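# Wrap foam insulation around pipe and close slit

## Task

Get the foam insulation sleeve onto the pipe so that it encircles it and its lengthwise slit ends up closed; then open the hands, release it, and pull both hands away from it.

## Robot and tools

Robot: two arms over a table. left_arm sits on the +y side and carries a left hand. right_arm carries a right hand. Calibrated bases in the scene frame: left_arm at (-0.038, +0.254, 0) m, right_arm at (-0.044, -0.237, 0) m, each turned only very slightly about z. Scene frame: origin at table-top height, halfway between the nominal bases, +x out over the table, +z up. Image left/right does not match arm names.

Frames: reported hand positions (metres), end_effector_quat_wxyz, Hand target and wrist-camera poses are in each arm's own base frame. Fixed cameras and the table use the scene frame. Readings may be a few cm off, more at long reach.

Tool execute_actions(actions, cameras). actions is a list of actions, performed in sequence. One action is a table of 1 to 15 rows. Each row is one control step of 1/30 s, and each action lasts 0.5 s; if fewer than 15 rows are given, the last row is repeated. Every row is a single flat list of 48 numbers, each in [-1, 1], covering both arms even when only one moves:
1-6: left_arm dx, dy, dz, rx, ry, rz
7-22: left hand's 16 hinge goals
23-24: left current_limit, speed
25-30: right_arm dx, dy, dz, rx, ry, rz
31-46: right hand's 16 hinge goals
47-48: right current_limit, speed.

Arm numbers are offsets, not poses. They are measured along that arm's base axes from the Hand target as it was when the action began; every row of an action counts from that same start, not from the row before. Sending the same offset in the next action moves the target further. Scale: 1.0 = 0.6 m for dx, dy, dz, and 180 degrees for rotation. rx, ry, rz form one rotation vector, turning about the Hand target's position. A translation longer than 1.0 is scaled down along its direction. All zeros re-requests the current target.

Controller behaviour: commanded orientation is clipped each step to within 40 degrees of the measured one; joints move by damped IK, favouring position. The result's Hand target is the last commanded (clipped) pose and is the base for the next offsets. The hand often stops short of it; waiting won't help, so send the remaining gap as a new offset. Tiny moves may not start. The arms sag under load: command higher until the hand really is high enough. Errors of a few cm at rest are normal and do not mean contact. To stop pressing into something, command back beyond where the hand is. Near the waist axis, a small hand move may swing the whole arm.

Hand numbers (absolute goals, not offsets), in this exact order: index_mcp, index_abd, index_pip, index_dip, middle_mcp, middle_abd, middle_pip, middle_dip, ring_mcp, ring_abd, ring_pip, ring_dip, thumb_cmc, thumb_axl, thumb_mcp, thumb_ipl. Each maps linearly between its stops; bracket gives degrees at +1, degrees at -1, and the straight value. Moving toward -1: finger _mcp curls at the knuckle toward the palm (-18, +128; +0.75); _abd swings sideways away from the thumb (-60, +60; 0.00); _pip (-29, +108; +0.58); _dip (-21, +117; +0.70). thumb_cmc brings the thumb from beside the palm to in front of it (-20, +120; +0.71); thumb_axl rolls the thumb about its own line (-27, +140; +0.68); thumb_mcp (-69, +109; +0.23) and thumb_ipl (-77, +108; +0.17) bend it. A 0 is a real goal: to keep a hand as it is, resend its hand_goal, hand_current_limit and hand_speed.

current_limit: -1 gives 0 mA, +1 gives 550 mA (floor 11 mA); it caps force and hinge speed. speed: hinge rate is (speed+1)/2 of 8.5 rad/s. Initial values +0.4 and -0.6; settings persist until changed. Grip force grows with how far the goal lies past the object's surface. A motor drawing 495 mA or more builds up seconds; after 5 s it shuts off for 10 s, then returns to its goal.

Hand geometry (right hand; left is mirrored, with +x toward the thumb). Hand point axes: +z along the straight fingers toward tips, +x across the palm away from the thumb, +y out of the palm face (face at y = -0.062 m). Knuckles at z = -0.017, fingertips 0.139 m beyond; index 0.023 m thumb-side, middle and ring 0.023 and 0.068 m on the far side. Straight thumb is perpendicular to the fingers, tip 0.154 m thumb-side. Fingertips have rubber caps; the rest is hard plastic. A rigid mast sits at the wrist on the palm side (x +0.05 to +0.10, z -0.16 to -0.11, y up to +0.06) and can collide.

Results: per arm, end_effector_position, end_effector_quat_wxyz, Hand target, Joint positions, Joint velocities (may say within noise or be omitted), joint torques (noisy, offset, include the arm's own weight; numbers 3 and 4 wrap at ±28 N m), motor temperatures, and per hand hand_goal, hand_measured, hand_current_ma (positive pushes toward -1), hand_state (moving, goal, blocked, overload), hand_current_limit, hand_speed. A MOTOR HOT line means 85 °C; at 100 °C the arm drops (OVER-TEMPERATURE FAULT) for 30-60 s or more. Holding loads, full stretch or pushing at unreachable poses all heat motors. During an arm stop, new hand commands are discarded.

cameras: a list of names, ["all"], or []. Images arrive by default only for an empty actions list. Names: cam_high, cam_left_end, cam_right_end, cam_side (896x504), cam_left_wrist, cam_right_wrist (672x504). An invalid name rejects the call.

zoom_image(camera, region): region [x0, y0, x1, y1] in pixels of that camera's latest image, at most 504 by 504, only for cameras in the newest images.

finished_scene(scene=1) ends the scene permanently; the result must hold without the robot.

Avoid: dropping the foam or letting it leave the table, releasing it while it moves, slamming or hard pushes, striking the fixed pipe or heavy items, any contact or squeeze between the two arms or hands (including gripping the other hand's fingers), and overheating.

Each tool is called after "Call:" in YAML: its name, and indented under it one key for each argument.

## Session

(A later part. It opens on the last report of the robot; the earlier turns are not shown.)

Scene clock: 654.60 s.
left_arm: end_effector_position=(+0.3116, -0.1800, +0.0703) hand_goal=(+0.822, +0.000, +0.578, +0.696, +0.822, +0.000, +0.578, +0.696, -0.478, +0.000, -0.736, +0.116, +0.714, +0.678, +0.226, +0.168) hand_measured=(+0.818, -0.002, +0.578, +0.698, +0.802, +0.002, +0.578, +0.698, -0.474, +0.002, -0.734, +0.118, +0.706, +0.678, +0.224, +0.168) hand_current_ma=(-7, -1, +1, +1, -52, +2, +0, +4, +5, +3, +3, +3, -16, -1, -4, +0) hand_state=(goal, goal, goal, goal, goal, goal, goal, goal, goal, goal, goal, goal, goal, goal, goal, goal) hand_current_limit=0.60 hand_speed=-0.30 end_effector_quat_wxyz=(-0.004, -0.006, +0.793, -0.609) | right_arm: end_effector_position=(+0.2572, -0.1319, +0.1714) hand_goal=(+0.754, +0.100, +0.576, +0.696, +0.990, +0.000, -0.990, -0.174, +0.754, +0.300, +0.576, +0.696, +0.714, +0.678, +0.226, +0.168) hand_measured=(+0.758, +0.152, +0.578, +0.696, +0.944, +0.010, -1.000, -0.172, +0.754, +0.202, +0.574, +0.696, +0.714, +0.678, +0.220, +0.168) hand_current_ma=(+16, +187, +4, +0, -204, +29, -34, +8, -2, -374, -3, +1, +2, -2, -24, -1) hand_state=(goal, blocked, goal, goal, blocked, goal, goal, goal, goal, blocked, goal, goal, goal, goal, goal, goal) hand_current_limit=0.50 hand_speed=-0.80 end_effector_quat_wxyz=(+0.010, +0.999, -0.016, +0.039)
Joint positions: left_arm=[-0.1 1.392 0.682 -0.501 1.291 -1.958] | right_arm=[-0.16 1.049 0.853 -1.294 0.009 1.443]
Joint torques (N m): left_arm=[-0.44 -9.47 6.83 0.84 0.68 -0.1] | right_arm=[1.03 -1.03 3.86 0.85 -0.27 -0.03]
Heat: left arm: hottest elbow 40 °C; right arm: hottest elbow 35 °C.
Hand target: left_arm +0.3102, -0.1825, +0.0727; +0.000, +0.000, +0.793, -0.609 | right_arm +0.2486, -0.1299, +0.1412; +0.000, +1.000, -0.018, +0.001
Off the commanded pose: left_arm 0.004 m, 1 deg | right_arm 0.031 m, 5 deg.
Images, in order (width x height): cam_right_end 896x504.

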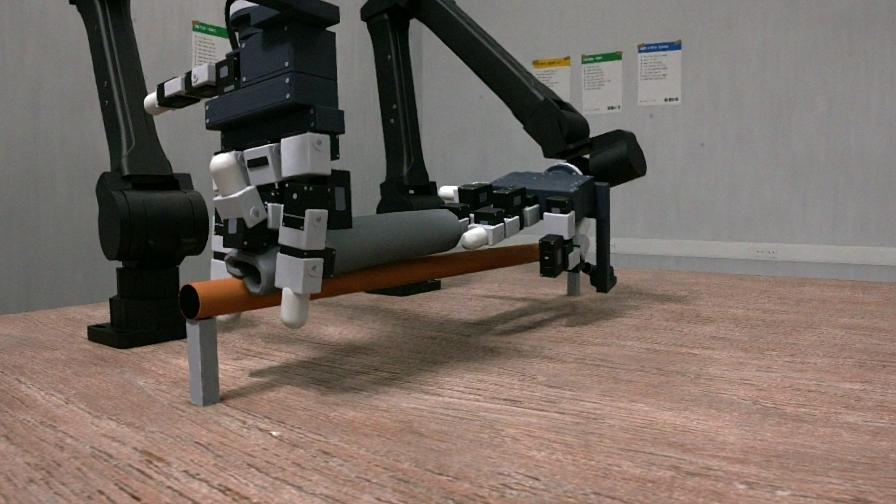

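Call:
execute_actions:
  actions:
    - [[0,0,0,0,0,0,0.822,0,0.577,0.696,0.822,0,0.577,0.696,-0.478,0,-0.736,0.116,0.714,0.678,0.226,0.168,0.6,-0.3,-0.009,0,0,0,0,0,0.754,0.25,0.576,0.696,0.99,0,-0.99,-0.174,0.754,0.3,0.576,0.696,0.714,0.678,0.226,0.168,0.5,-0.8]]
    - [[0,0,0,0,0,0,0.822,0,0.577,0.696,0.822,0,0.577,0.696,-0.478,0,-0.736,0.116,0.714,0.678,0.226,0.168,0.6,-0.3,-0.009,0,0,0,0,0,0.754,0.25,0.576,0.696,0.99,0,-0.99,-0.174,0.754,0.3,0.576,0.696,0.714,0.678,0.226,0.168,0.5,-0.8]]
  cameras: ["cam_right_end"]

Call:
zoom_image:
  camera: "cam_right_end"
  region: [200, 210, 300, 300]

Scene clock: 656.10 s.
left_arm: end_effector_position=(+0.3116, -0.1800, +0.0703) hand_goal=(+0.822, +0.000, +0.578, +0.696, +0.822, +0.000, +0.578, +0.696, -0.478, +0.000, -0.736, +0.116, +0.714, +0.678, +0.226, +0.168) hand_measured=(+0.816, -0.004, +0.578, +0.698, +0.802, +0.002, +0.578, +0.698, -0.474, +0.002, -0.734, +0.118, +0.706, +0.678, +0.224, +0.168) hand_current_ma=(-12, -6, +1, +1, -52, +2, +0, +4, +5, +3, +3, +3, -16, -1, -4, +0) hand_state=(goal, goal, goal, goal, goal, goal, goal, goal, goal, goal, goal, goal, goal, goal, goal, goal) hand_current_limit=0.60 hand_speed=-0.30 end_effector_quat_wxyz=(-0.004, -0.006, +0.793, -0.609) | right_arm: end_effector_position=(+0.2620, -0.1332, +0.1675) hand_goal=(+0.754, +0.250, +0.576, +0.696, +0.990, +0.000, -0.990, -0.174, +0.754, +0.300, +0.576, +0.696, +0.714, +0.678, +0.226, +0.168) hand_measured=(+0.758, +0.284, +0.578, +0.696, +0.944, -0.006, -1.000, -0.172, +0.760, +0.222, +0.578, +0.696, +0.714, +0.678, +0.220, +0.168) hand_current_ma=(+13, +114, +4, +0, -206, -19, -34, +8, +20, -294, +7, +1, +2, -2, -24, -1) hand_state=(goal, blocked, goal, goal, blocked, goal, goal, goal, goal, blocked, goal, goal, goal, goal, goal, goal) hand_current_limit=0.50 hand_speed=-0.80 end_effector_quat_wxyz=(+0.011, +0.999, -0.012, +0.049)
Joint positions: left_arm=[-0.1 1.392 0.682 -0.501 1.291 -1.958] | right_arm=[-0.163 1.049 0.842 -1.263 0.007 1.431]
Joint torques (N m): left_arm=[-0.67 -9.7 6.84 0.87 0.7 -0.11] | right_arm=[0.62 -3.14 3.19 -0.43 -0.22 0]
Heat: left arm: hottest elbow 40 °C; right arm: hottest elbow 34 °C.
Hand target: left_arm +0.3102, -0.1825, +0.0727; +0.000, +0.000, +0.793, -0.609 | right_arm +0.2379, -0.1300, +0.1412; +0.000, +1.000, -0.018, +0.001
Off the commanded pose: left_arm 0.004 m, 1 deg | right_arm 0.036 m, 6 deg.
Images, in order (width x height): cam_right_end 896x504.

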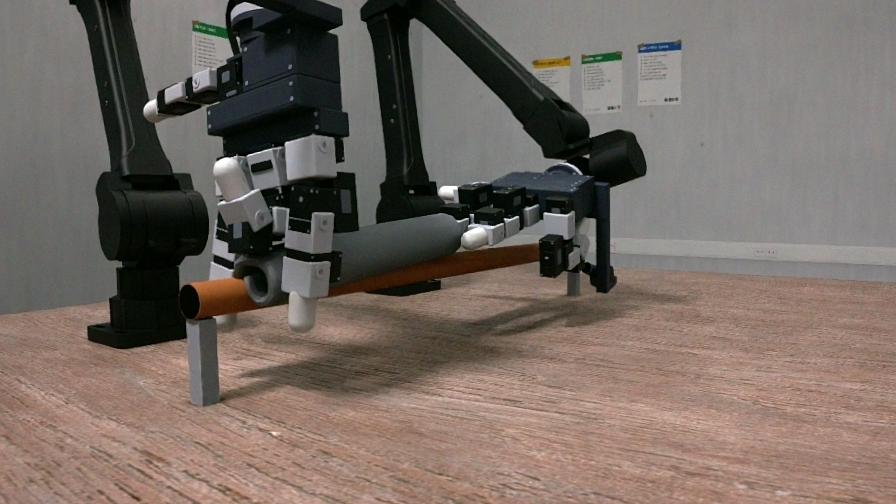

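Scaled by 5.040 from the camera's 896x504 image, which has a finer 1280x720 frame.

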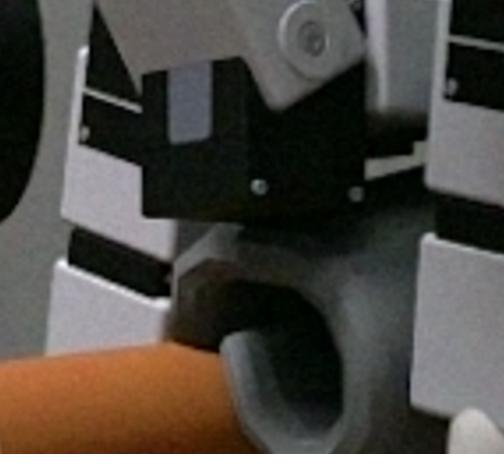

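Call:
zoom_image:
  camera: "cam_right_end"
  region: [220, 240, 290, 310]

Scaled by 7.200 from the camera's 896x504 image, which has a finer 1280x720 frame.

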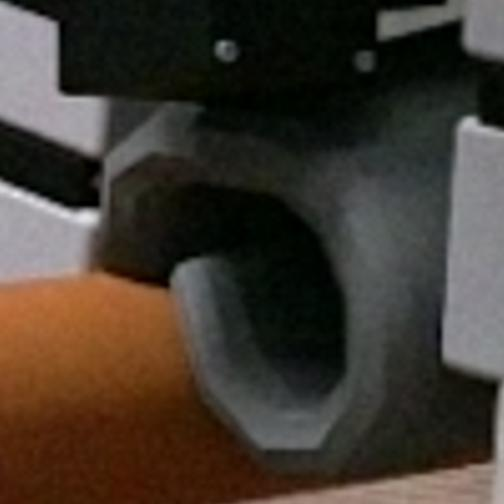

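Call:
execute_actions:
  actions:
    - [[0,0,0,0,0,0,0.822,0,0.577,0.696,0.822,0,0.577,0.696,-0.478,0,-0.736,0.116,0.714,0.678,0.226,0.168,0.6,-0.3,-0.005,0,0.01,0,0,0,0.754,0.25,0.576,0.696,0.99,0,-0.99,-0.174,0.754,0.3,0.576,0.696,0.714,0.678,0.226,0.168,0.5,-0.8]]
  cameras: ["cam_right_end"]

Call:
zoom_image:
  camera: "cam_right_end"
  region: [200, 220, 300, 310]

Scene clock: 664.07 s.
left_arm: end_effector_position=(+0.3116, -0.1800, +0.0703) hand_goal=(+0.822, +0.000, +0.578, +0.696, +0.822, +0.000, +0.578, +0.696, -0.478, +0.000, -0.736, +0.116, +0.714, +0.678, +0.226, +0.168) hand_measured=(+0.816, -0.004, +0.578, +0.698, +0.802, +0.002, +0.578, +0.698, -0.474, +0.002, -0.734, +0.118, +0.706, +0.678, +0.224, +0.168) hand_current_ma=(-12, -6, +1, +1, -52, +2, +0, +4, +5, +3, +3, +3, -16, -1, -4, +0) hand_state=(goal, goal, goal, goal, goal, goal, goal, goal, goal, goal, goal, goal, goal, goal, goal, goal) hand_current_limit=0.60 hand_speed=-0.30 end_effector_quat_wxyz=(-0.004, -0.006, +0.793, -0.609) | right_arm: end_effector_position=(+0.2619, -0.1333, +0.1683) hand_goal=(+0.754, +0.250, +0.576, +0.696, +0.990, +0.000, -0.990, -0.174, +0.754, +0.300, +0.576, +0.696, +0.714, +0.678, +0.226, +0.168) hand_measured=(+0.758, +0.284, +0.578, +0.696, +0.944, -0.006, -1.000, -0.172, +0.760, +0.222, +0.578, +0.696, +0.714, +0.678, +0.220, +0.168) hand_current_ma=(+13, +114, +4, +0, -206, -19, -34, +8, +20, -295, +7, +1, +2, -2, -24, -1) hand_state=(goal, blocked, goal, goal, blocked, goal, goal, goal, goal, blocked, goal, goal, goal, goal, goal, goal) hand_current_limit=0.50 hand_speed=-0.80 end_effector_quat_wxyz=(+0.011, +0.999, -0.011, +0.051)
Joint positions: left_arm=[-0.1 1.392 0.682 -0.501 1.291 -1.958] | right_arm=[-0.163 1.046 0.842 -1.263 0.007 1.43]
Joint torques (N m): left_arm=[-0.44 -9.64 6.9 0.9 0.67 -0.11] | right_arm=[0.62 -3.9 3.81 -1.11 -0.19 0.01]
Heat: left arm: hottest elbow 39 °C; right arm: hottest elbow 34 °C.
Hand target: left_arm +0.3102, -0.1825, +0.0727; +0.000, +0.000, +0.793, -0.609 | right_arm +0.2349, -0.1299, +0.1472; +0.000, +1.000, -0.018, +0.001
Off the commanded pose: left_arm 0.004 m, 1 deg | right_arm 0.034 m, 6 deg.
Images, in order (width x height): cam_right_end 896x504.

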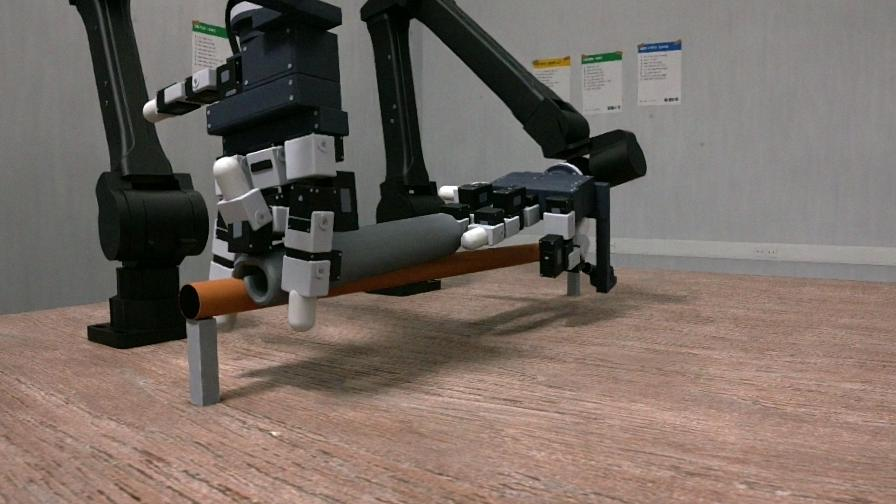

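Scaled by 5.040 from the camera's 896x504 image, which has a finer 1280x720 frame.

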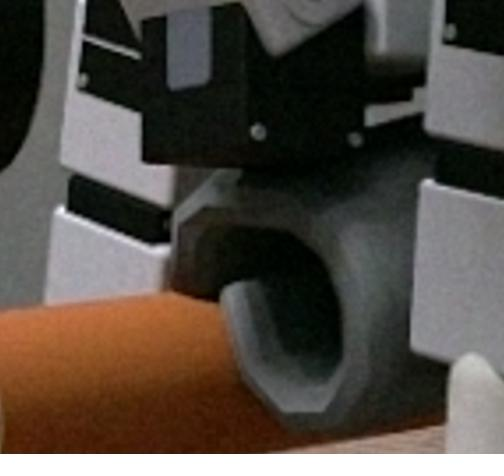

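Call:
execute_actions:
  actions:
    - [[0,0,0,0,0,0,0.822,0,0.577,0.696,0.822,0,0.577,0.696,-0.478,0,-0.736,0.116,0.714,0.678,0.226,0.168,0.6,-0.3,-0.013,0,0.01,0,0,0,0.754,0.25,0.576,0.696,0.99,0,-0.99,-0.174,0.754,0.3,0.576,0.696,0.714,0.678,0.226,0.168,0.5,-0.8]]
  cameras: ["cam_right_end"]

Call:
zoom_image:
  camera: "cam_right_end"
  region: [200, 220, 300, 310]

Scene clock: 664.97 s.
left_arm: end_effector_position=(+0.3116, -0.1800, +0.0703) hand_goal=(+0.822, +0.000, +0.578, +0.696, +0.822, +0.000, +0.578, +0.696, -0.478, +0.000, -0.736, +0.116, +0.714, +0.678, +0.226, +0.168) hand_measured=(+0.814, -0.004, +0.578, +0.698, +0.802, +0.002, +0.578, +0.698, -0.474, +0.002, -0.734, +0.118, +0.706, +0.678, +0.224, +0.168) hand_current_ma=(-15, -6, +1, +1, -52, +2, +0, +4, +5, +3, +3, +3, -16, -1, -4, +0) hand_state=(goal, goal, goal, goal, goal, goal, goal, goal, goal, goal, goal, goal, goal, goal, goal, goal) hand_current_limit=0.60 hand_speed=-0.30 end_effector_quat_wxyz=(-0.004, -0.006, +0.793, -0.609) | right_arm: end_effector_position=(+0.2588, -0.1336, +0.1723) hand_goal=(+0.754, +0.250, +0.576, +0.696, +0.990, +0.000, -0.990, -0.174, +0.754, +0.300, +0.576, +0.696, +0.714, +0.678, +0.226, +0.168) hand_measured=(+0.756, +0.252, +0.578, +0.696, +0.944, -0.002, -1.000, -0.172, +0.760, +0.212, +0.578, +0.696, +0.714, +0.678, +0.220, +0.168) hand_current_ma=(+5, +7, +4, +0, -206, -7, -34, +8, +21, -331, +7, +1, +2, -2, -24, -1) hand_state=(goal, goal, goal, goal, blocked, goal, goal, goal, goal, blocked, goal, goal, goal, goal, goal, goal) hand_current_limit=0.50 hand_speed=-0.80 end_effector_quat_wxyz=(+0.011, +0.998, -0.013, +0.058)
Joint positions: left_arm=[-0.1 1.392 0.682 -0.501 1.291 -1.958] | right_arm=[-0.168 1.026 0.84 -1.268 0.003 1.428]
Joint torques (N m): left_arm=[-0.73 -9.58 6.91 0.83 0.69 -0.11] | right_arm=[0.62 -3.9 3.99 -1.76 -0.1 -0.04]
Heat: left arm: hottest elbow 39 °C; right arm: hottest elbow 34 °C.
Hand target: left_arm +0.3102, -0.1825, +0.0727; +0.000, +0.000, +0.793, -0.609 | right_arm +0.2270, -0.1300, +0.1533; +0.000, +1.000, -0.018, +0.001
Off the commanded pose: left_arm 0.004 m, 1 deg | right_arm 0.037 m, 7 deg.
Images, in order (width x height): cam_right_end 896x504.

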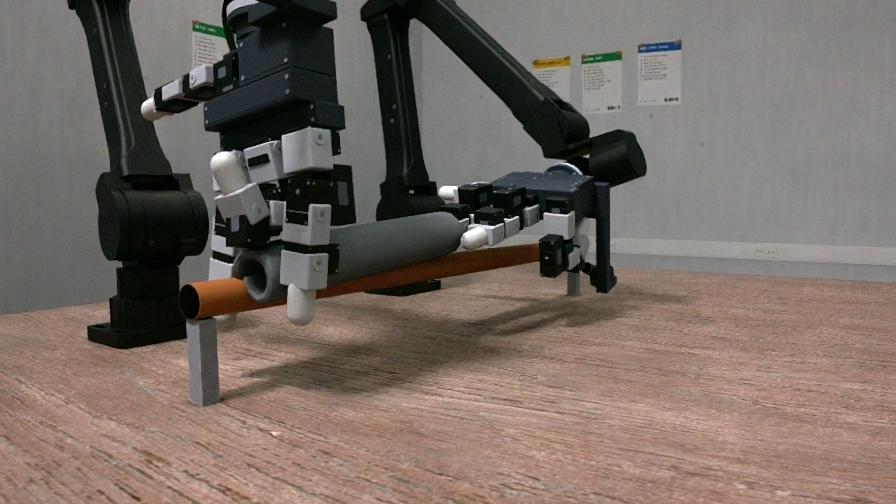

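Scaled by 5.040 from the camera's 896x504 image, which has a finer 1280x720 frame.

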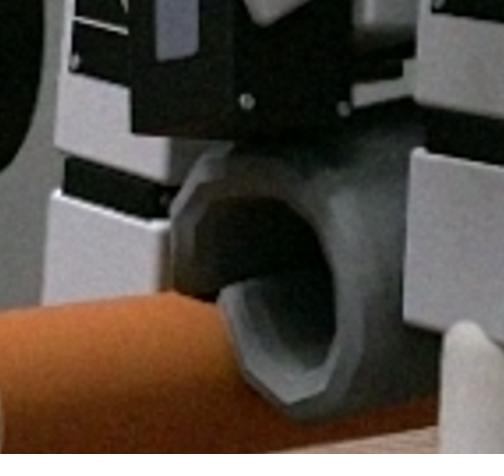

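Call:
execute_actions:
  actions:
    - [[0,0,0,0,0,0,0.822,0,0.577,0.696,0.822,0,0.577,0.696,-0.478,0,-0.736,0.116,0.714,0.678,0.226,0.168,0.6,-0.3,-0.01,0,0.0,0,0,0,0.754,0.3,0.576,0.696,0.99,0,-0.99,-0.174,0.754,0.4,0.576,0.696,0.714,0.678,0.226,0.168,0.7,-0.8]]
    - [[0,0,0,0,0,0,0.822,0,0.577,0.696,0.822,0,0.577,0.696,-0.478,0,-0.736,0.116,0.714,0.678,0.226,0.168,0.6,-0.3,-0.01,0,0.0,0,0,0,0.754,0.3,0.576,0.696,0.99,0,-0.99,-0.174,0.754,0.4,0.576,0.696,0.714,0.678,0.226,0.168,0.7,-0.8]]
  cameras: ["cam_right_end"]

Call:
zoom_image:
  camera: "cam_right_end"
  region: [200, 220, 300, 310]

Scene clock: 667.13 s.
left_arm: end_effector_position=(+0.3116, -0.1800, +0.0702) hand_goal=(+0.822, +0.000, +0.578, +0.696, +0.822, +0.000, +0.578, +0.696, -0.478, +0.000, -0.736, +0.116, +0.714, +0.678, +0.226, +0.168) hand_measured=(+0.814, -0.004, +0.578, +0.698, +0.802, +0.002, +0.578, +0.698, -0.474, +0.002, -0.734, +0.118, +0.706, +0.678, +0.224, +0.168) hand_current_ma=(-16, -6, +0, +1, -52, +2, +0, +4, +5, +3, +3, +3, -16, -1, -4, +0) hand_state=(goal, goal, goal, goal, goal, goal, goal, goal, goal, goal, goal, goal, goal, goal, goal, goal) hand_current_limit=0.60 hand_speed=-0.30 end_effector_quat_wxyz=(-0.004, -0.006, +0.793, -0.609) | right_arm: end_effector_position=(+0.2528, -0.1341, +0.1753) hand_goal=(+0.754, +0.300, +0.576, +0.696, +0.990, +0.000, -0.990, -0.174, +0.754, +0.400, +0.576, +0.696, +0.714, +0.678, +0.226, +0.168) hand_measured=(+0.756, +0.296, +0.578, +0.696, +0.944, -0.002, -1.000, -0.172, +0.756, +0.202, +0.578, +0.696, +0.714, +0.678, +0.220, +0.168) hand_current_ma=(+5, -12, +4, +0, -206, -4, -34, +8, +9, -467, +7, +1, +2, -2, -24, -1) hand_state=(goal, goal, goal, goal, blocked, goal, goal, goal, goal, blocked, goal, goal, goal, goal, goal, goal) hand_current_limit=0.70 hand_speed=-0.80 end_effector_quat_wxyz=(+0.011, +0.998, -0.013, +0.068)
Joint positions: left_arm=[-0.1 1.392 0.682 -0.501 1.29 -1.958] | right_arm=[-0.176 0.991 0.826 -1.268 0 1.421]
Joint torques (N m): left_arm=[-0.67 -9.52 6.84 0.8 0.68 -0.11] | right_arm=[0.26 -3.55 3.54 -2.26 0.04 -0.08]
Heat: left arm: hottest elbow 39 °C; right arm: hottest elbow 33 °C.
Hand target: left_arm +0.3102, -0.1825, +0.0727; +0.000, +0.000, +0.793, -0.609 | right_arm +0.2151, -0.1300, +0.1533; +0.000, +1.000, -0.018, +0.001
Off the commanded pose: left_arm 0.004 m, 1 deg | right_arm 0.044 m, 8 deg.
Images, in order (width x height): cam_right_end 896x504.

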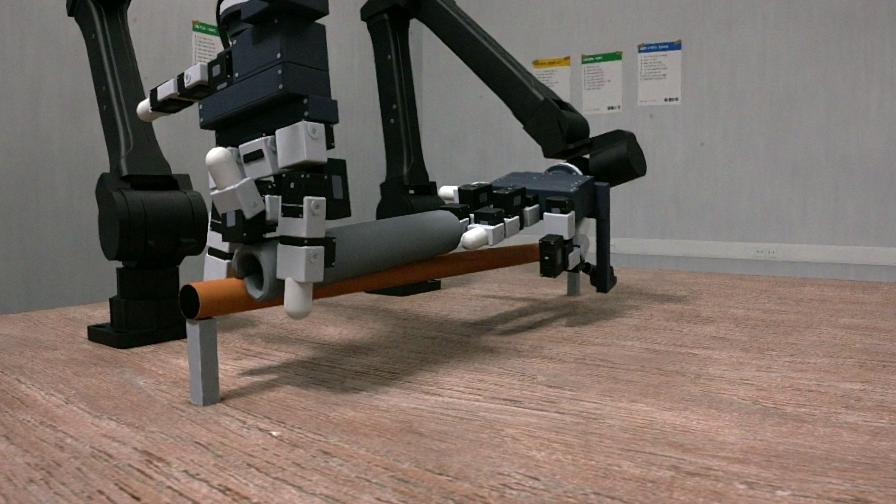

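Scaled by 5.040 from the camera's 896x504 image, which has a finer 1280x720 frame.

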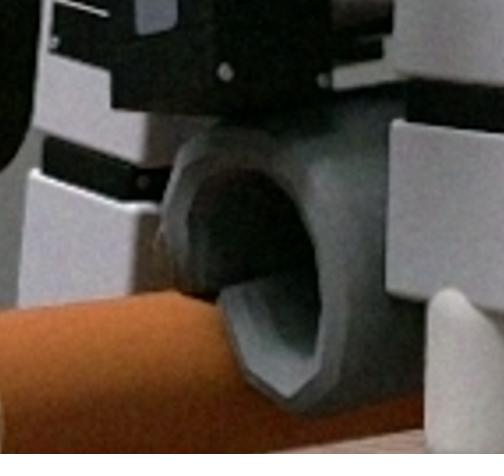

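Call:
execute_actions:
  actions:
    - [[0,0,0,0,0,0,0.822,0,0.577,0.696,0.822,0,0.577,0.696,-0.478,0,-0.736,0.116,0.714,0.678,0.226,0.168,0.6,-0.3,0.007,0,0.0,0,0.03,0,0.754,0.3,0.576,0.696,0.99,0,-0.99,-0.174,0.754,0.4,0.576,0.696,0.714,0.678,0.226,0.168,0.7,-0.8]]
    - [[0,0,0,0,0,0,0.822,0,0.577,0.696,0.822,0,0.577,0.696,-0.478,0,-0.736,0.116,0.714,0.678,0.226,0.168,0.6,-0.3,0.007,0,0.0,0,0.03,0,0.754,0.3,0.576,0.696,0.99,0,-0.99,-0.174,0.754,0.4,0.576,0.696,0.714,0.678,0.226,0.168,0.7,-0.8]]
  cameras: ["cam_right_end"]

Call:
zoom_image:
  camera: "cam_right_end"
  region: [200, 220, 300, 310]

Scene clock: 668.70 s.
left_arm: end_effector_position=(+0.3116, -0.1800, +0.0702) hand_goal=(+0.822, +0.000, +0.578, +0.696, +0.822, +0.000, +0.578, +0.696, -0.478, +0.000, -0.736, +0.116, +0.714, +0.678, +0.226, +0.168) hand_measured=(+0.814, -0.008, +0.578, +0.698, +0.802, +0.002, +0.578, +0.698, -0.474, +0.002, -0.734, +0.118, +0.706, +0.678, +0.224, +0.168) hand_current_ma=(-16, -11, +0, +1, -52, +2, +0, +4, +5, +3, +3, +3, -16, -1, -4, +0) hand_state=(goal, goal, goal, goal, goal, goal, goal, goal, goal, goal, goal, goal, goal, goal, goal, goal) hand_current_limit=0.60 hand_speed=-0.30 end_effector_quat_wxyz=(-0.004, -0.006, +0.793, -0.609) | right_arm: end_effector_position=(+0.2595, -0.1354, +0.1706) hand_goal=(+0.754, +0.300, +0.576, +0.696, +0.990, +0.000, -0.990, -0.174, +0.754, +0.400, +0.576, +0.696, +0.714, +0.678, +0.226, +0.168) hand_measured=(+0.756, +0.296, +0.578, +0.696, +0.962, -0.006, -1.000, -0.172, +0.764, +0.080, +0.580, +0.696, +0.714, +0.678, +0.220, +0.168) hand_current_ma=(+5, -12, +4, +0, -115, -18, -34, +8, +36, -467, +16, +1, +2, -2, -24, -1) hand_state=(goal, goal, goal, goal, blocked, goal, goal, goal, goal, blocked, goal, goal, goal, goal, goal, goal) hand_current_limit=0.70 hand_speed=-0.80 end_effector_quat_wxyz=(+0.009, +1.000, -0.011, -0.012)
Joint positions: left_arm=[-0.1 1.392 0.682 -0.501 1.29 -1.958] | right_arm=[-0.163 1.129 0.902 -1.364 0.022 1.43]
Joint torques (N m): left_arm=[-0.56 -9.47 6.87 0.84 0.68 -0.12] | right_arm=[1.44 -2.84 4.29 -3.02 0.42 0.12]
Heat: left arm: hottest elbow 39 °C; right arm: hottest elbow 33 °C.
Hand target: left_arm +0.3102, -0.1825, +0.0727; +0.000, +0.000, +0.793, -0.609 | right_arm +0.2235, -0.1300, +0.1533; +0.001, +0.996, -0.018, -0.093
Off the commanded pose: left_arm 0.004 m, 1 deg | right_arm 0.040 m, 9 deg.
Images, in order (width x height): cam_right_end 896x504.

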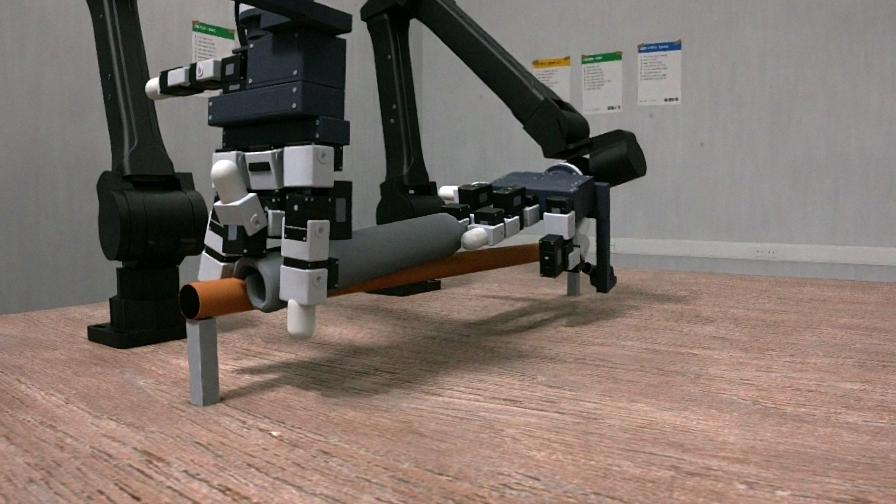

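Scaled by 5.040 from the camera's 896x504 image, which has a finer 1280x720 frame.

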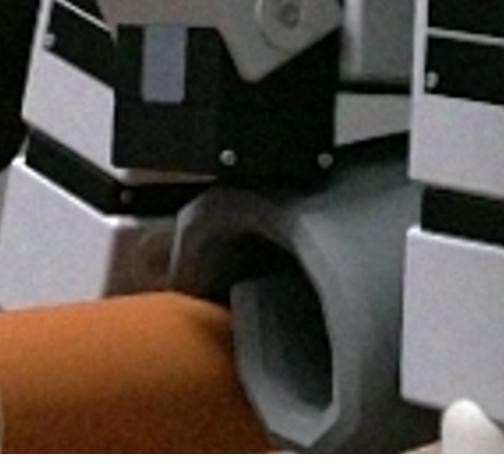

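Call:
execute_actions:
  actions:
    - [[0,0,0,0,0,0,0.822,0,0.577,0.696,0.822,0,0.577,0.696,-0.478,0,-0.736,0.116,0.714,0.678,0.226,0.168,0.6,-0.3,0.015,0,0.03,0,-0.03,0,0.754,0.1,0.576,0.696,0.99,0,-0.99,-0.174,0.754,0.2,0.576,0.696,0.714,0.678,0.226,0.168,0.6,-0.8]]
    - [[0,0,0,0,0,0,0.822,0,0.577,0.696,0.822,0,0.577,0.696,-0.478,0,-0.736,0.116,0.714,0.678,0.226,0.168,0.6,-0.3,0.012,0,0.03,0,-0.03,0,0.754,0.0,0.576,0.696,0.99,0,-0.99,-0.174,0.754,0.1,0.576,0.696,0.714,0.678,0.226,0.168,0.6,-0.8]]
  cameras: ["cam_right_end"]

Call:
zoom_image:
  camera: "cam_right_end"
  region: [200, 210, 300, 300]

Scene clock: 673.17 s.
left_arm: end_effector_position=(+0.3116, -0.1800, +0.0702) hand_goal=(+0.822, +0.000, +0.578, +0.696, +0.822, +0.000, +0.578, +0.696, -0.478, +0.000, -0.736, +0.116, +0.714, +0.678, +0.226, +0.168) hand_measured=(+0.814, -0.004, +0.578, +0.698, +0.802, +0.002, +0.578, +0.698, -0.474, +0.002, -0.734, +0.118, +0.706, +0.678, +0.224, +0.168) hand_current_ma=(-18, -6, +0, +1, -52, +2, +0, +4, +5, +3, +3, +3, -16, -1, -4, +0) hand_state=(goal, goal, goal, goal, goal, goal, goal, goal, goal, goal, goal, goal, goal, goal, goal, goal) hand_current_limit=0.60 hand_speed=-0.30 end_effector_quat_wxyz=(-0.004, -0.006, +0.793, -0.609) | right_arm: end_effector_position=(+0.2492, -0.1303, +0.1899) hand_goal=(+0.754, +0.000, +0.576, +0.696, +0.990, +0.000, -0.990, -0.174, +0.754, +0.100, +0.576, +0.696, +0.714, +0.678, +0.226, +0.168) hand_measured=(+0.754, +0.004, +0.578, +0.696, +0.986, -0.002, -0.992, -0.172, +0.748, +0.040, +0.574, +0.696, +0.714, +0.678, +0.220, +0.168) hand_current_ma=(-1, +9, +4, +0, -18, -2, -4, +8, -25, -216, -7, +1, +2, -2, -24, -1) hand_state=(goal, goal, goal, goal, goal, goal, goal, goal, goal, blocked, goal, goal, goal, goal, goal, goal) hand_current_limit=0.60 hand_speed=-0.80 end_effector_quat_wxyz=(+0.003, +1.000, -0.011, +0.015)
Joint positions: left_arm=[-0.1 1.392 0.682 -0.501 1.29 -1.958] | right_arm=[-0.163 1.049 0.904 -1.394 0.002 1.43]
Joint torques (N m): left_arm=[-0.67 -9.7 6.83 0.92 0.71 -0.12] | right_arm=[0.73 -5.13 7.01 -0.58 -0.01 0.04]
Heat: left arm: hottest elbow 38 °C; right arm: hottest elbow 33 °C.
Hand target: left_arm +0.3102, -0.1825, +0.0727; +0.000, +0.000, +0.793, -0.609 | right_arm +0.2396, -0.1300, +0.1893; +0.000, +1.000, -0.018, +0.001
Off the commanded pose: left_arm 0.004 m, 1 deg | right_arm 0.010 m, 2 deg.
Images, in order (width x height): cam_right_end 896x504.

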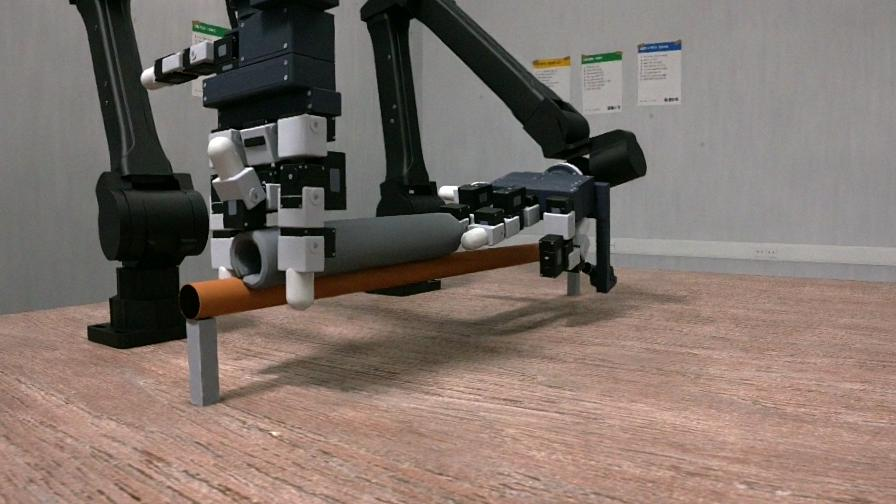

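Scaled by 5.040 from the camera's 896x504 image, which has a finer 1280x720 frame.

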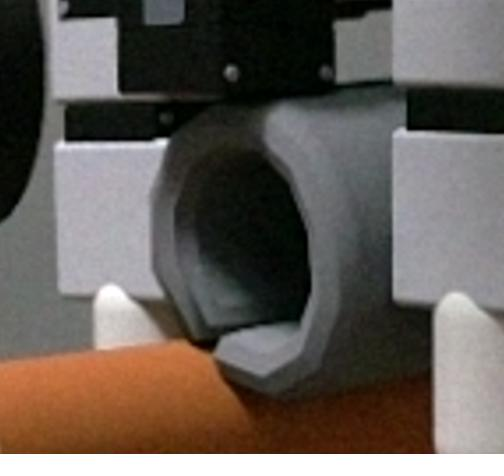

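Call:
execute_actions:
  actions:
    - [[0,0,0,0,0,0,0.822,0,0.577,0.696,0.822,0,0.577,0.696,-0.478,0,-0.736,0.116,0.714,0.678,0.226,0.168,0.6,-0.3,0.0,0,0.012,0,0,0,0.754,-0.04,0.576,0.696,0.99,0,-0.99,-0.174,0.754,0.04,0.576,0.696,0.714,0.678,0.226,0.168,0.6,-0.8]]
    - [[0,0,0,0,0,0,0.822,0,0.577,0.696,0.822,0,0.577,0.696,-0.478,0,-0.736,0.116,0.714,0.678,0.226,0.168,0.6,-0.3,-0.01,0,0.0,0,0,0,0.754,-0.04,0.576,0.696,0.99,0,-0.99,-0.174,0.754,0.04,0.576,0.696,0.714,0.678,0.226,0.168,0.6,-0.8]]
  cameras: ["cam_right_end"]

Call:
zoom_image:
  camera: "cam_right_end"
  region: [200, 210, 300, 300]

Scene clock: 674.90 s.
left_arm: end_effector_position=(+0.3116, -0.1800, +0.0702) hand_goal=(+0.822, +0.000, +0.578, +0.696, +0.822, +0.000, +0.578, +0.696, -0.478, +0.000, -0.736, +0.116, +0.714, +0.678, +0.226, +0.168) hand_measured=(+0.814, -0.004, +0.578, +0.698, +0.802, +0.002, +0.578, +0.698, -0.474, +0.002, -0.734, +0.118, +0.706, +0.678, +0.224, +0.168) hand_current_ma=(-18, -4, +0, +1, -52, +2, +0, +4, +5, +3, +3, +3, -16, -1, -4, +0) hand_state=(goal, goal, goal, goal, goal, goal, goal, goal, goal, goal, goal, goal, goal, goal, goal, goal) hand_current_limit=0.60 hand_speed=-0.30 end_effector_quat_wxyz=(-0.004, -0.006, +0.793, -0.609) | right_arm: end_effector_position=(+0.2383, -0.1289, +0.1938) hand_goal=(+0.754, -0.040, +0.576, +0.696, +0.990, +0.000, -0.990, -0.174, +0.754, +0.040, +0.576, +0.696, +0.714, +0.678, +0.226, +0.168) hand_measured=(+0.754, -0.036, +0.578, +0.696, +0.982, -0.002, -0.996, -0.172, +0.748, +0.010, +0.574, +0.696, +0.714, +0.678, +0.220, +0.168) hand_current_ma=(-1, +9, +4, +0, -27, -2, -19, +8, -21, -101, -7, +1, +2, -2, -24, -1) hand_state=(goal, goal, goal, goal, goal, goal, goal, goal, goal, blocked, goal, goal, goal, goal, goal, goal) hand_current_limit=0.60 hand_speed=-0.80 end_effector_quat_wxyz=(+0.001, +1.000, -0.012, +0.003)
Joint positions: left_arm=[-0.1 1.392 0.682 -0.501 1.29 -1.958] | right_arm=[-0.165 1.033 0.904 -1.434 0.002 1.43]
Joint torques (N m): left_arm=[-0.67 -9.88 6.89 0.88 0.69 -0.1] | right_arm=[0.56 -5.01 7.34 -0.13 -0.02 -0.01]
Heat: left arm: hottest elbow 38 °C; right arm: hottest elbow 33 °C.
Hand target: left_arm +0.3102, -0.1825, +0.0727; +0.000, +0.000, +0.793, -0.609 | right_arm +0.2336, -0.1299, +0.1964; +0.000, +1.000, -0.018, +0.001
Off the commanded pose: left_arm 0.004 m, 1 deg | right_arm 0.005 m, 1 deg.
Images, in order (width x height): cam_right_end 896x504.

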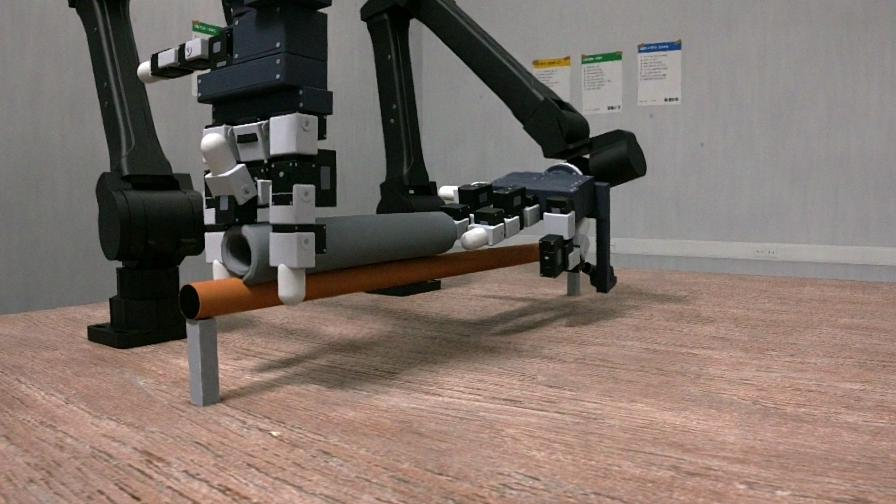

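Scaled by 5.040 from the camera's 896x504 image, which has a finer 1280x720 frame.

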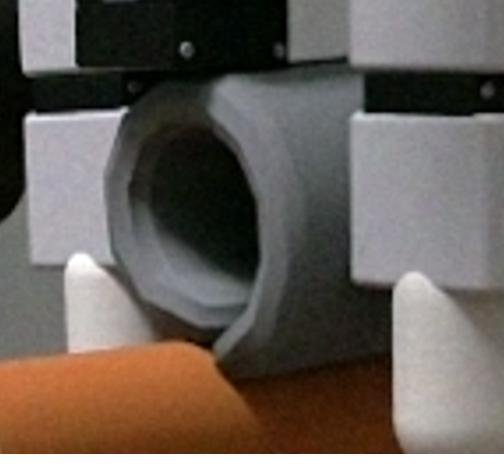

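Call:
execute_actions:
  actions: []
  cameras: ["cam_left_end", "cam_left_wrist", "cam_high"]

Call:
zoom_image:
  camera: "cam_left_end"
  region: [440, 130, 600, 240]

Call:
zoom_image:
  camera: "cam_left_wrist"
  region: [260, 0, 480, 165]

Scene clock: 675.03 s.
left_arm: end_effector_position=(+0.3116, -0.1800, +0.0702) hand_goal=(+0.822, +0.000, +0.578, +0.696, +0.822, +0.000, +0.578, +0.696, -0.478, +0.000, -0.736, +0.116, +0.714, +0.678, +0.226, +0.168) hand_measured=(+0.814, -0.004, +0.578, +0.698, +0.802, +0.002, +0.578, +0.698, -0.474, +0.002, -0.734, +0.118, +0.706, +0.678, +0.224, +0.168) hand_current_ma=(-18, -4, +0, +1, -52, +2, +0, +4, +5, +3, +3, +3, -16, -1, -4, +0) hand_state=(goal, goal, goal, goal, goal, goal, goal, goal, goal, goal, goal, goal, goal, goal, goal, goal) hand_current_limit=0.60 hand_speed=-0.30 end_effector_quat_wxyz=(-0.004, -0.006, +0.793, -0.609) | right_arm: end_effector_position=(+0.2383, -0.1289, +0.1938) hand_goal=(+0.754, -0.040, +0.576, +0.696, +0.990, +0.000, -0.990, -0.174, +0.754, +0.040, +0.576, +0.696, +0.714, +0.678, +0.226, +0.168) hand_measured=(+0.754, -0.036, +0.578, +0.696, +0.982, -0.002, -0.996, -0.172, +0.748, +0.010, +0.574, +0.696, +0.714, +0.678, +0.220, +0.168) hand_current_ma=(-1, +9, +4, +0, -27, -2, -19, +8, -21, -101, -7, +1, +2, -2, -24, -1) hand_state=(goal, goal, goal, goal, goal, goal, goal, goal, goal, blocked, goal, goal, goal, goal, goal, goal) hand_current_limit=0.60 hand_speed=-0.80 end_effector_quat_wxyz=(+0.001, +1.000, -0.012, +0.003)
Joint positions: left_arm=[-0.1 1.392 0.682 -0.501 1.29 -1.958] | right_arm=[-0.165 1.033 0.904 -1.434 0.002 1.43]
Joint velocities: within noise
Joint torques (N m): left_arm=[-0.5 -9.7 6.87 0.81 0.7 -0.1] | right_arm=[0.5 -5.01 7.34 -0.17 -0.01 0.01]
Motor temperatures (°C): left_arm=[25 33 38 27 25 24] | right_arm=[29 32 33 22 23 21]
Heat: left arm: hottest elbow 38 °C; right arm: hottest elbow 33 °C.
Hand target: left_arm +0.3102, -0.1825, +0.0727; +0.000, +0.000, +0.793, -0.609 | right_arm +0.2337, -0.1299, +0.1964; +0.000, +1.000, -0.018, +0.001
Off the commanded pose: left_arm 0.004 m, 1 deg | right_arm 0.005 m, 1 deg.
Images, in order (width x height): cam_high 896x504, cam_left_end 896x504, cam_left_wrist 672x504.

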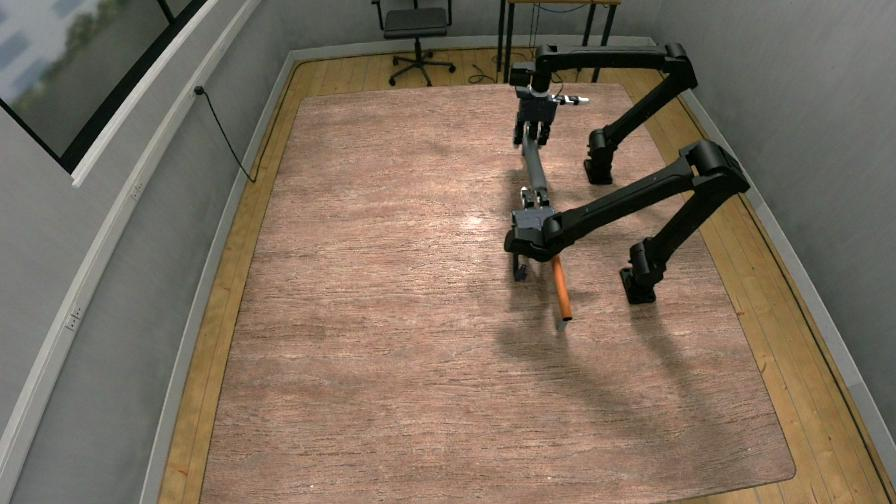

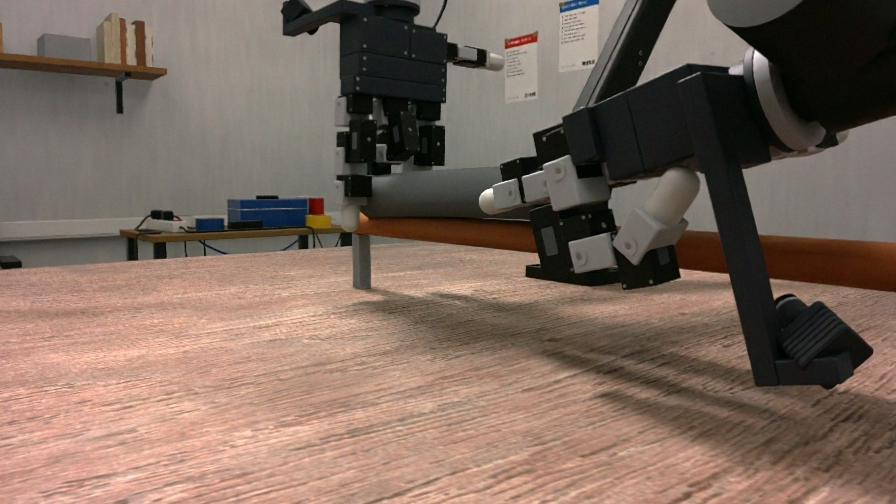

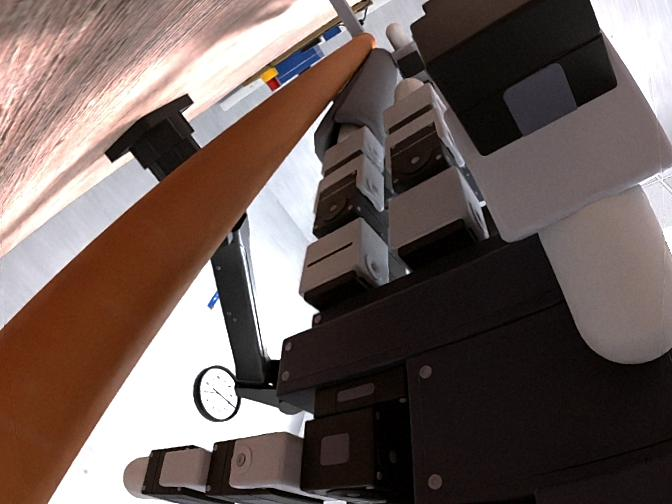

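Scaled by 3.150 from the camera's 896x504 image, which has a finer 1280x720 frame.

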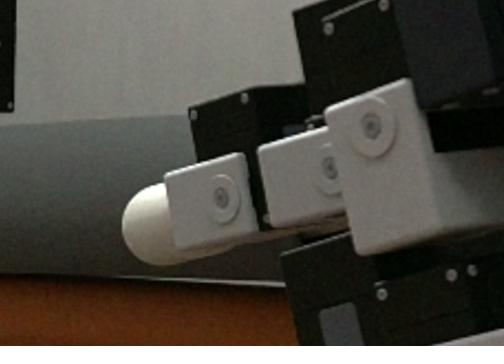

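Scaled by 2.291 from the camera's 672x504 image, which has a finer 960x720 frame.

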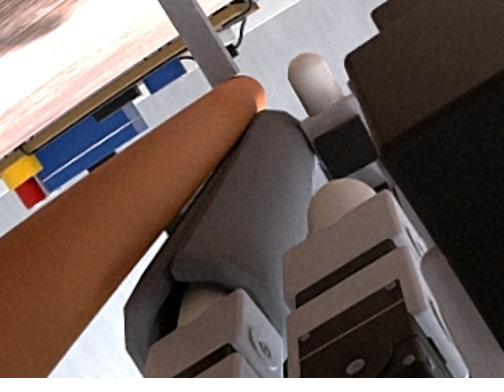

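Call:
zoom_image:
  camera: "cam_left_wrist"
  region: [300, 30, 410, 160]

Scaled by 3.877 from the camera's 672x504 image, which has a finer 960x720 frame.

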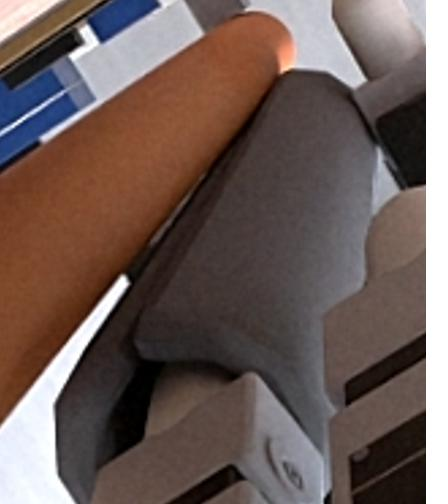

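Call:
execute_actions:
  actions:
    - [[0,0,0,0,0,0,0.822,0,0.577,0.696,0.4,0,0.0,0.4,-0.478,0,-0.736,0.116,0.714,0.678,0.226,0.168,0.6,-0.3,0.006,0,0.02,0,0,0,0.754,0.06,0.576,0.696,0.99,0,-0.99,-0.174,0.754,-0.06,0.576,0.696,0.714,0.678,0.226,0.168,0.6,-0.8]]
    - [[0,0,0,0,0,0,0.822,0,0.577,0.696,-0.3,0,-0.736,0.116,-0.478,0,-0.736,0.116,0.714,0.678,0.226,0.168,0.6,-0.3,0.005,0.0,0.005,0,0,0,0.754,0.1,0.576,0.696,0.99,0,-0.99,-0.174,0.754,-0.1,0.576,0.696,0.714,0.678,0.226,0.168,0.6,-0.8]]
  cameras: ["cam_right_end", "cam_left_end"]

Call:
zoom_image:
  camera: "cam_left_end"
  region: [400, 100, 680, 300]

Scene clock: 677.00 s.
left_arm: end_effector_position=(+0.3115, -0.1800, +0.0702) hand_goal=(+0.822, +0.000, +0.578, +0.696, -0.300, +0.000, -0.736, +0.116, -0.478, +0.000, -0.736, +0.116, +0.714, +0.678, +0.226, +0.168) hand_measured=(+0.814, -0.002, +0.578, +0.698, -0.296, +0.002, -0.728, +0.120, -0.474, +0.002, -0.734, +0.118, +0.706, +0.678, +0.224, +0.168) hand_current_ma=(-18, -3, +0, +1, +8, +2, +14, +6, +5, +3, +3, +3, -16, -1, -4, +0) hand_state=(goal, goal, goal, goal, goal, goal, goal, goal, goal, goal, goal, goal, goal, goal, goal, goal) hand_current_limit=0.60 hand_speed=-0.30 end_effector_quat_wxyz=(-0.004, -0.006, +0.794, -0.608) | right_arm: end_effector_position=(+0.2312, -0.1277, +0.1968) hand_goal=(+0.754, +0.100, +0.576, +0.696, +0.990, +0.000, -0.990, -0.174, +0.754, -0.100, +0.576, +0.696, +0.714, +0.678, +0.226, +0.168) hand_measured=(+0.754, +0.096, +0.578, +0.696, +0.982, -0.002, -0.994, -0.172, +0.750, -0.100, +0.574, +0.696, +0.714, +0.678, +0.220, +0.168) hand_current_ma=(-1, -10, +4, +0, -27, -2, -11, +8, -18, +0, -7, +1, +2, -2, -24, -1) hand_state=(goal, goal, goal, goal, goal, goal, goal, goal, goal, goal, goal, goal, goal, goal, goal, goal) hand_current_limit=0.60 hand_speed=-0.80 end_effector_quat_wxyz=(-0.001, +1.000, -0.012, -0.011)
Joint positions: left_arm=[-0.101 1.392 0.682 -0.501 1.29 -1.958] | right_arm=[-0.165 1.033 0.911 -1.471 0.002 1.43]
Joint torques (N m): left_arm=[-0.26 -9.82 6.83 0.84 0.64 -0.11] | right_arm=[0.91 -3.9 10.58 -0.1 0 0.03]
Heat: left arm: hottest elbow 38 °C; right arm: hottest elbow 33 °C.
Hand target: left_arm +0.3102, -0.1824, +0.0727; +0.000, +0.000, +0.793, -0.609 | right_arm +0.2403, -0.1299, +0.2114; +0.000, +1.000, -0.018, +0.001
Off the commanded pose: left_arm 0.004 m, 1 deg | right_arm 0.017 m, 2 deg.
Images, in order (width x height): cam_left_end 896x504, cam_right_end 896x504.

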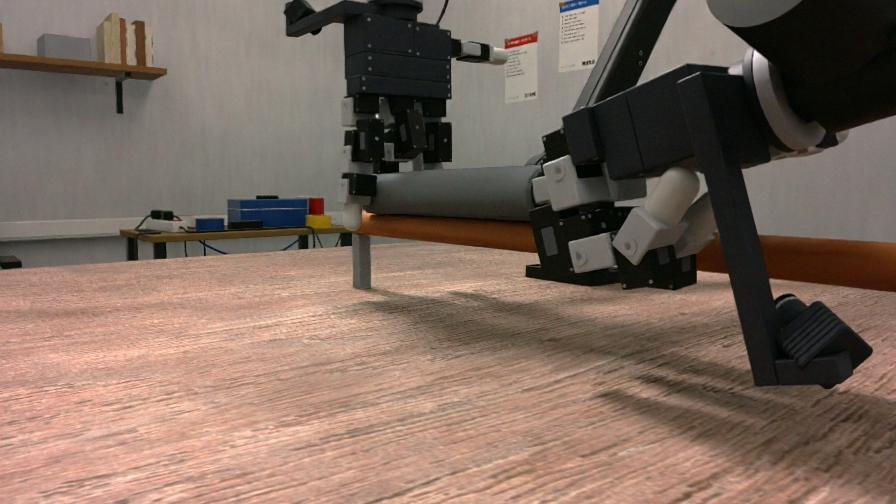

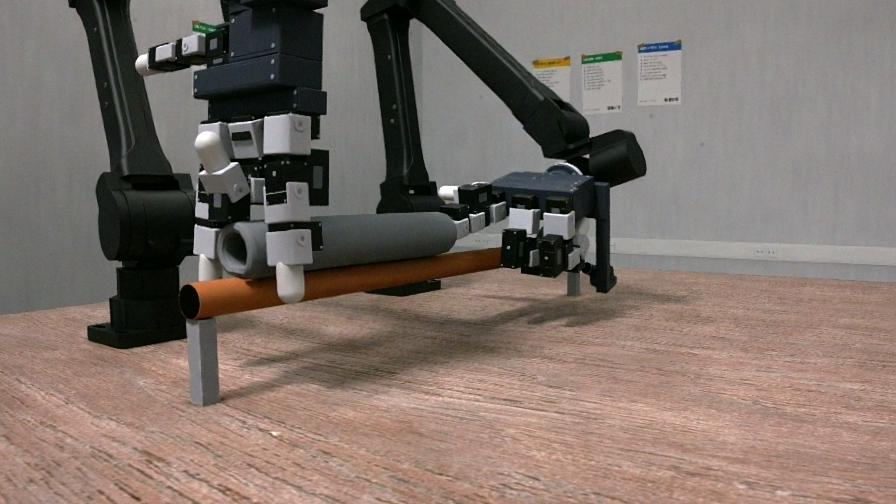

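Scaled by 1.800 from the camera's 896x504 image, which has a finer 1280x720 frame.

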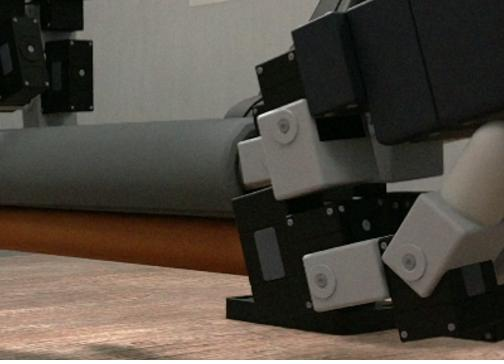

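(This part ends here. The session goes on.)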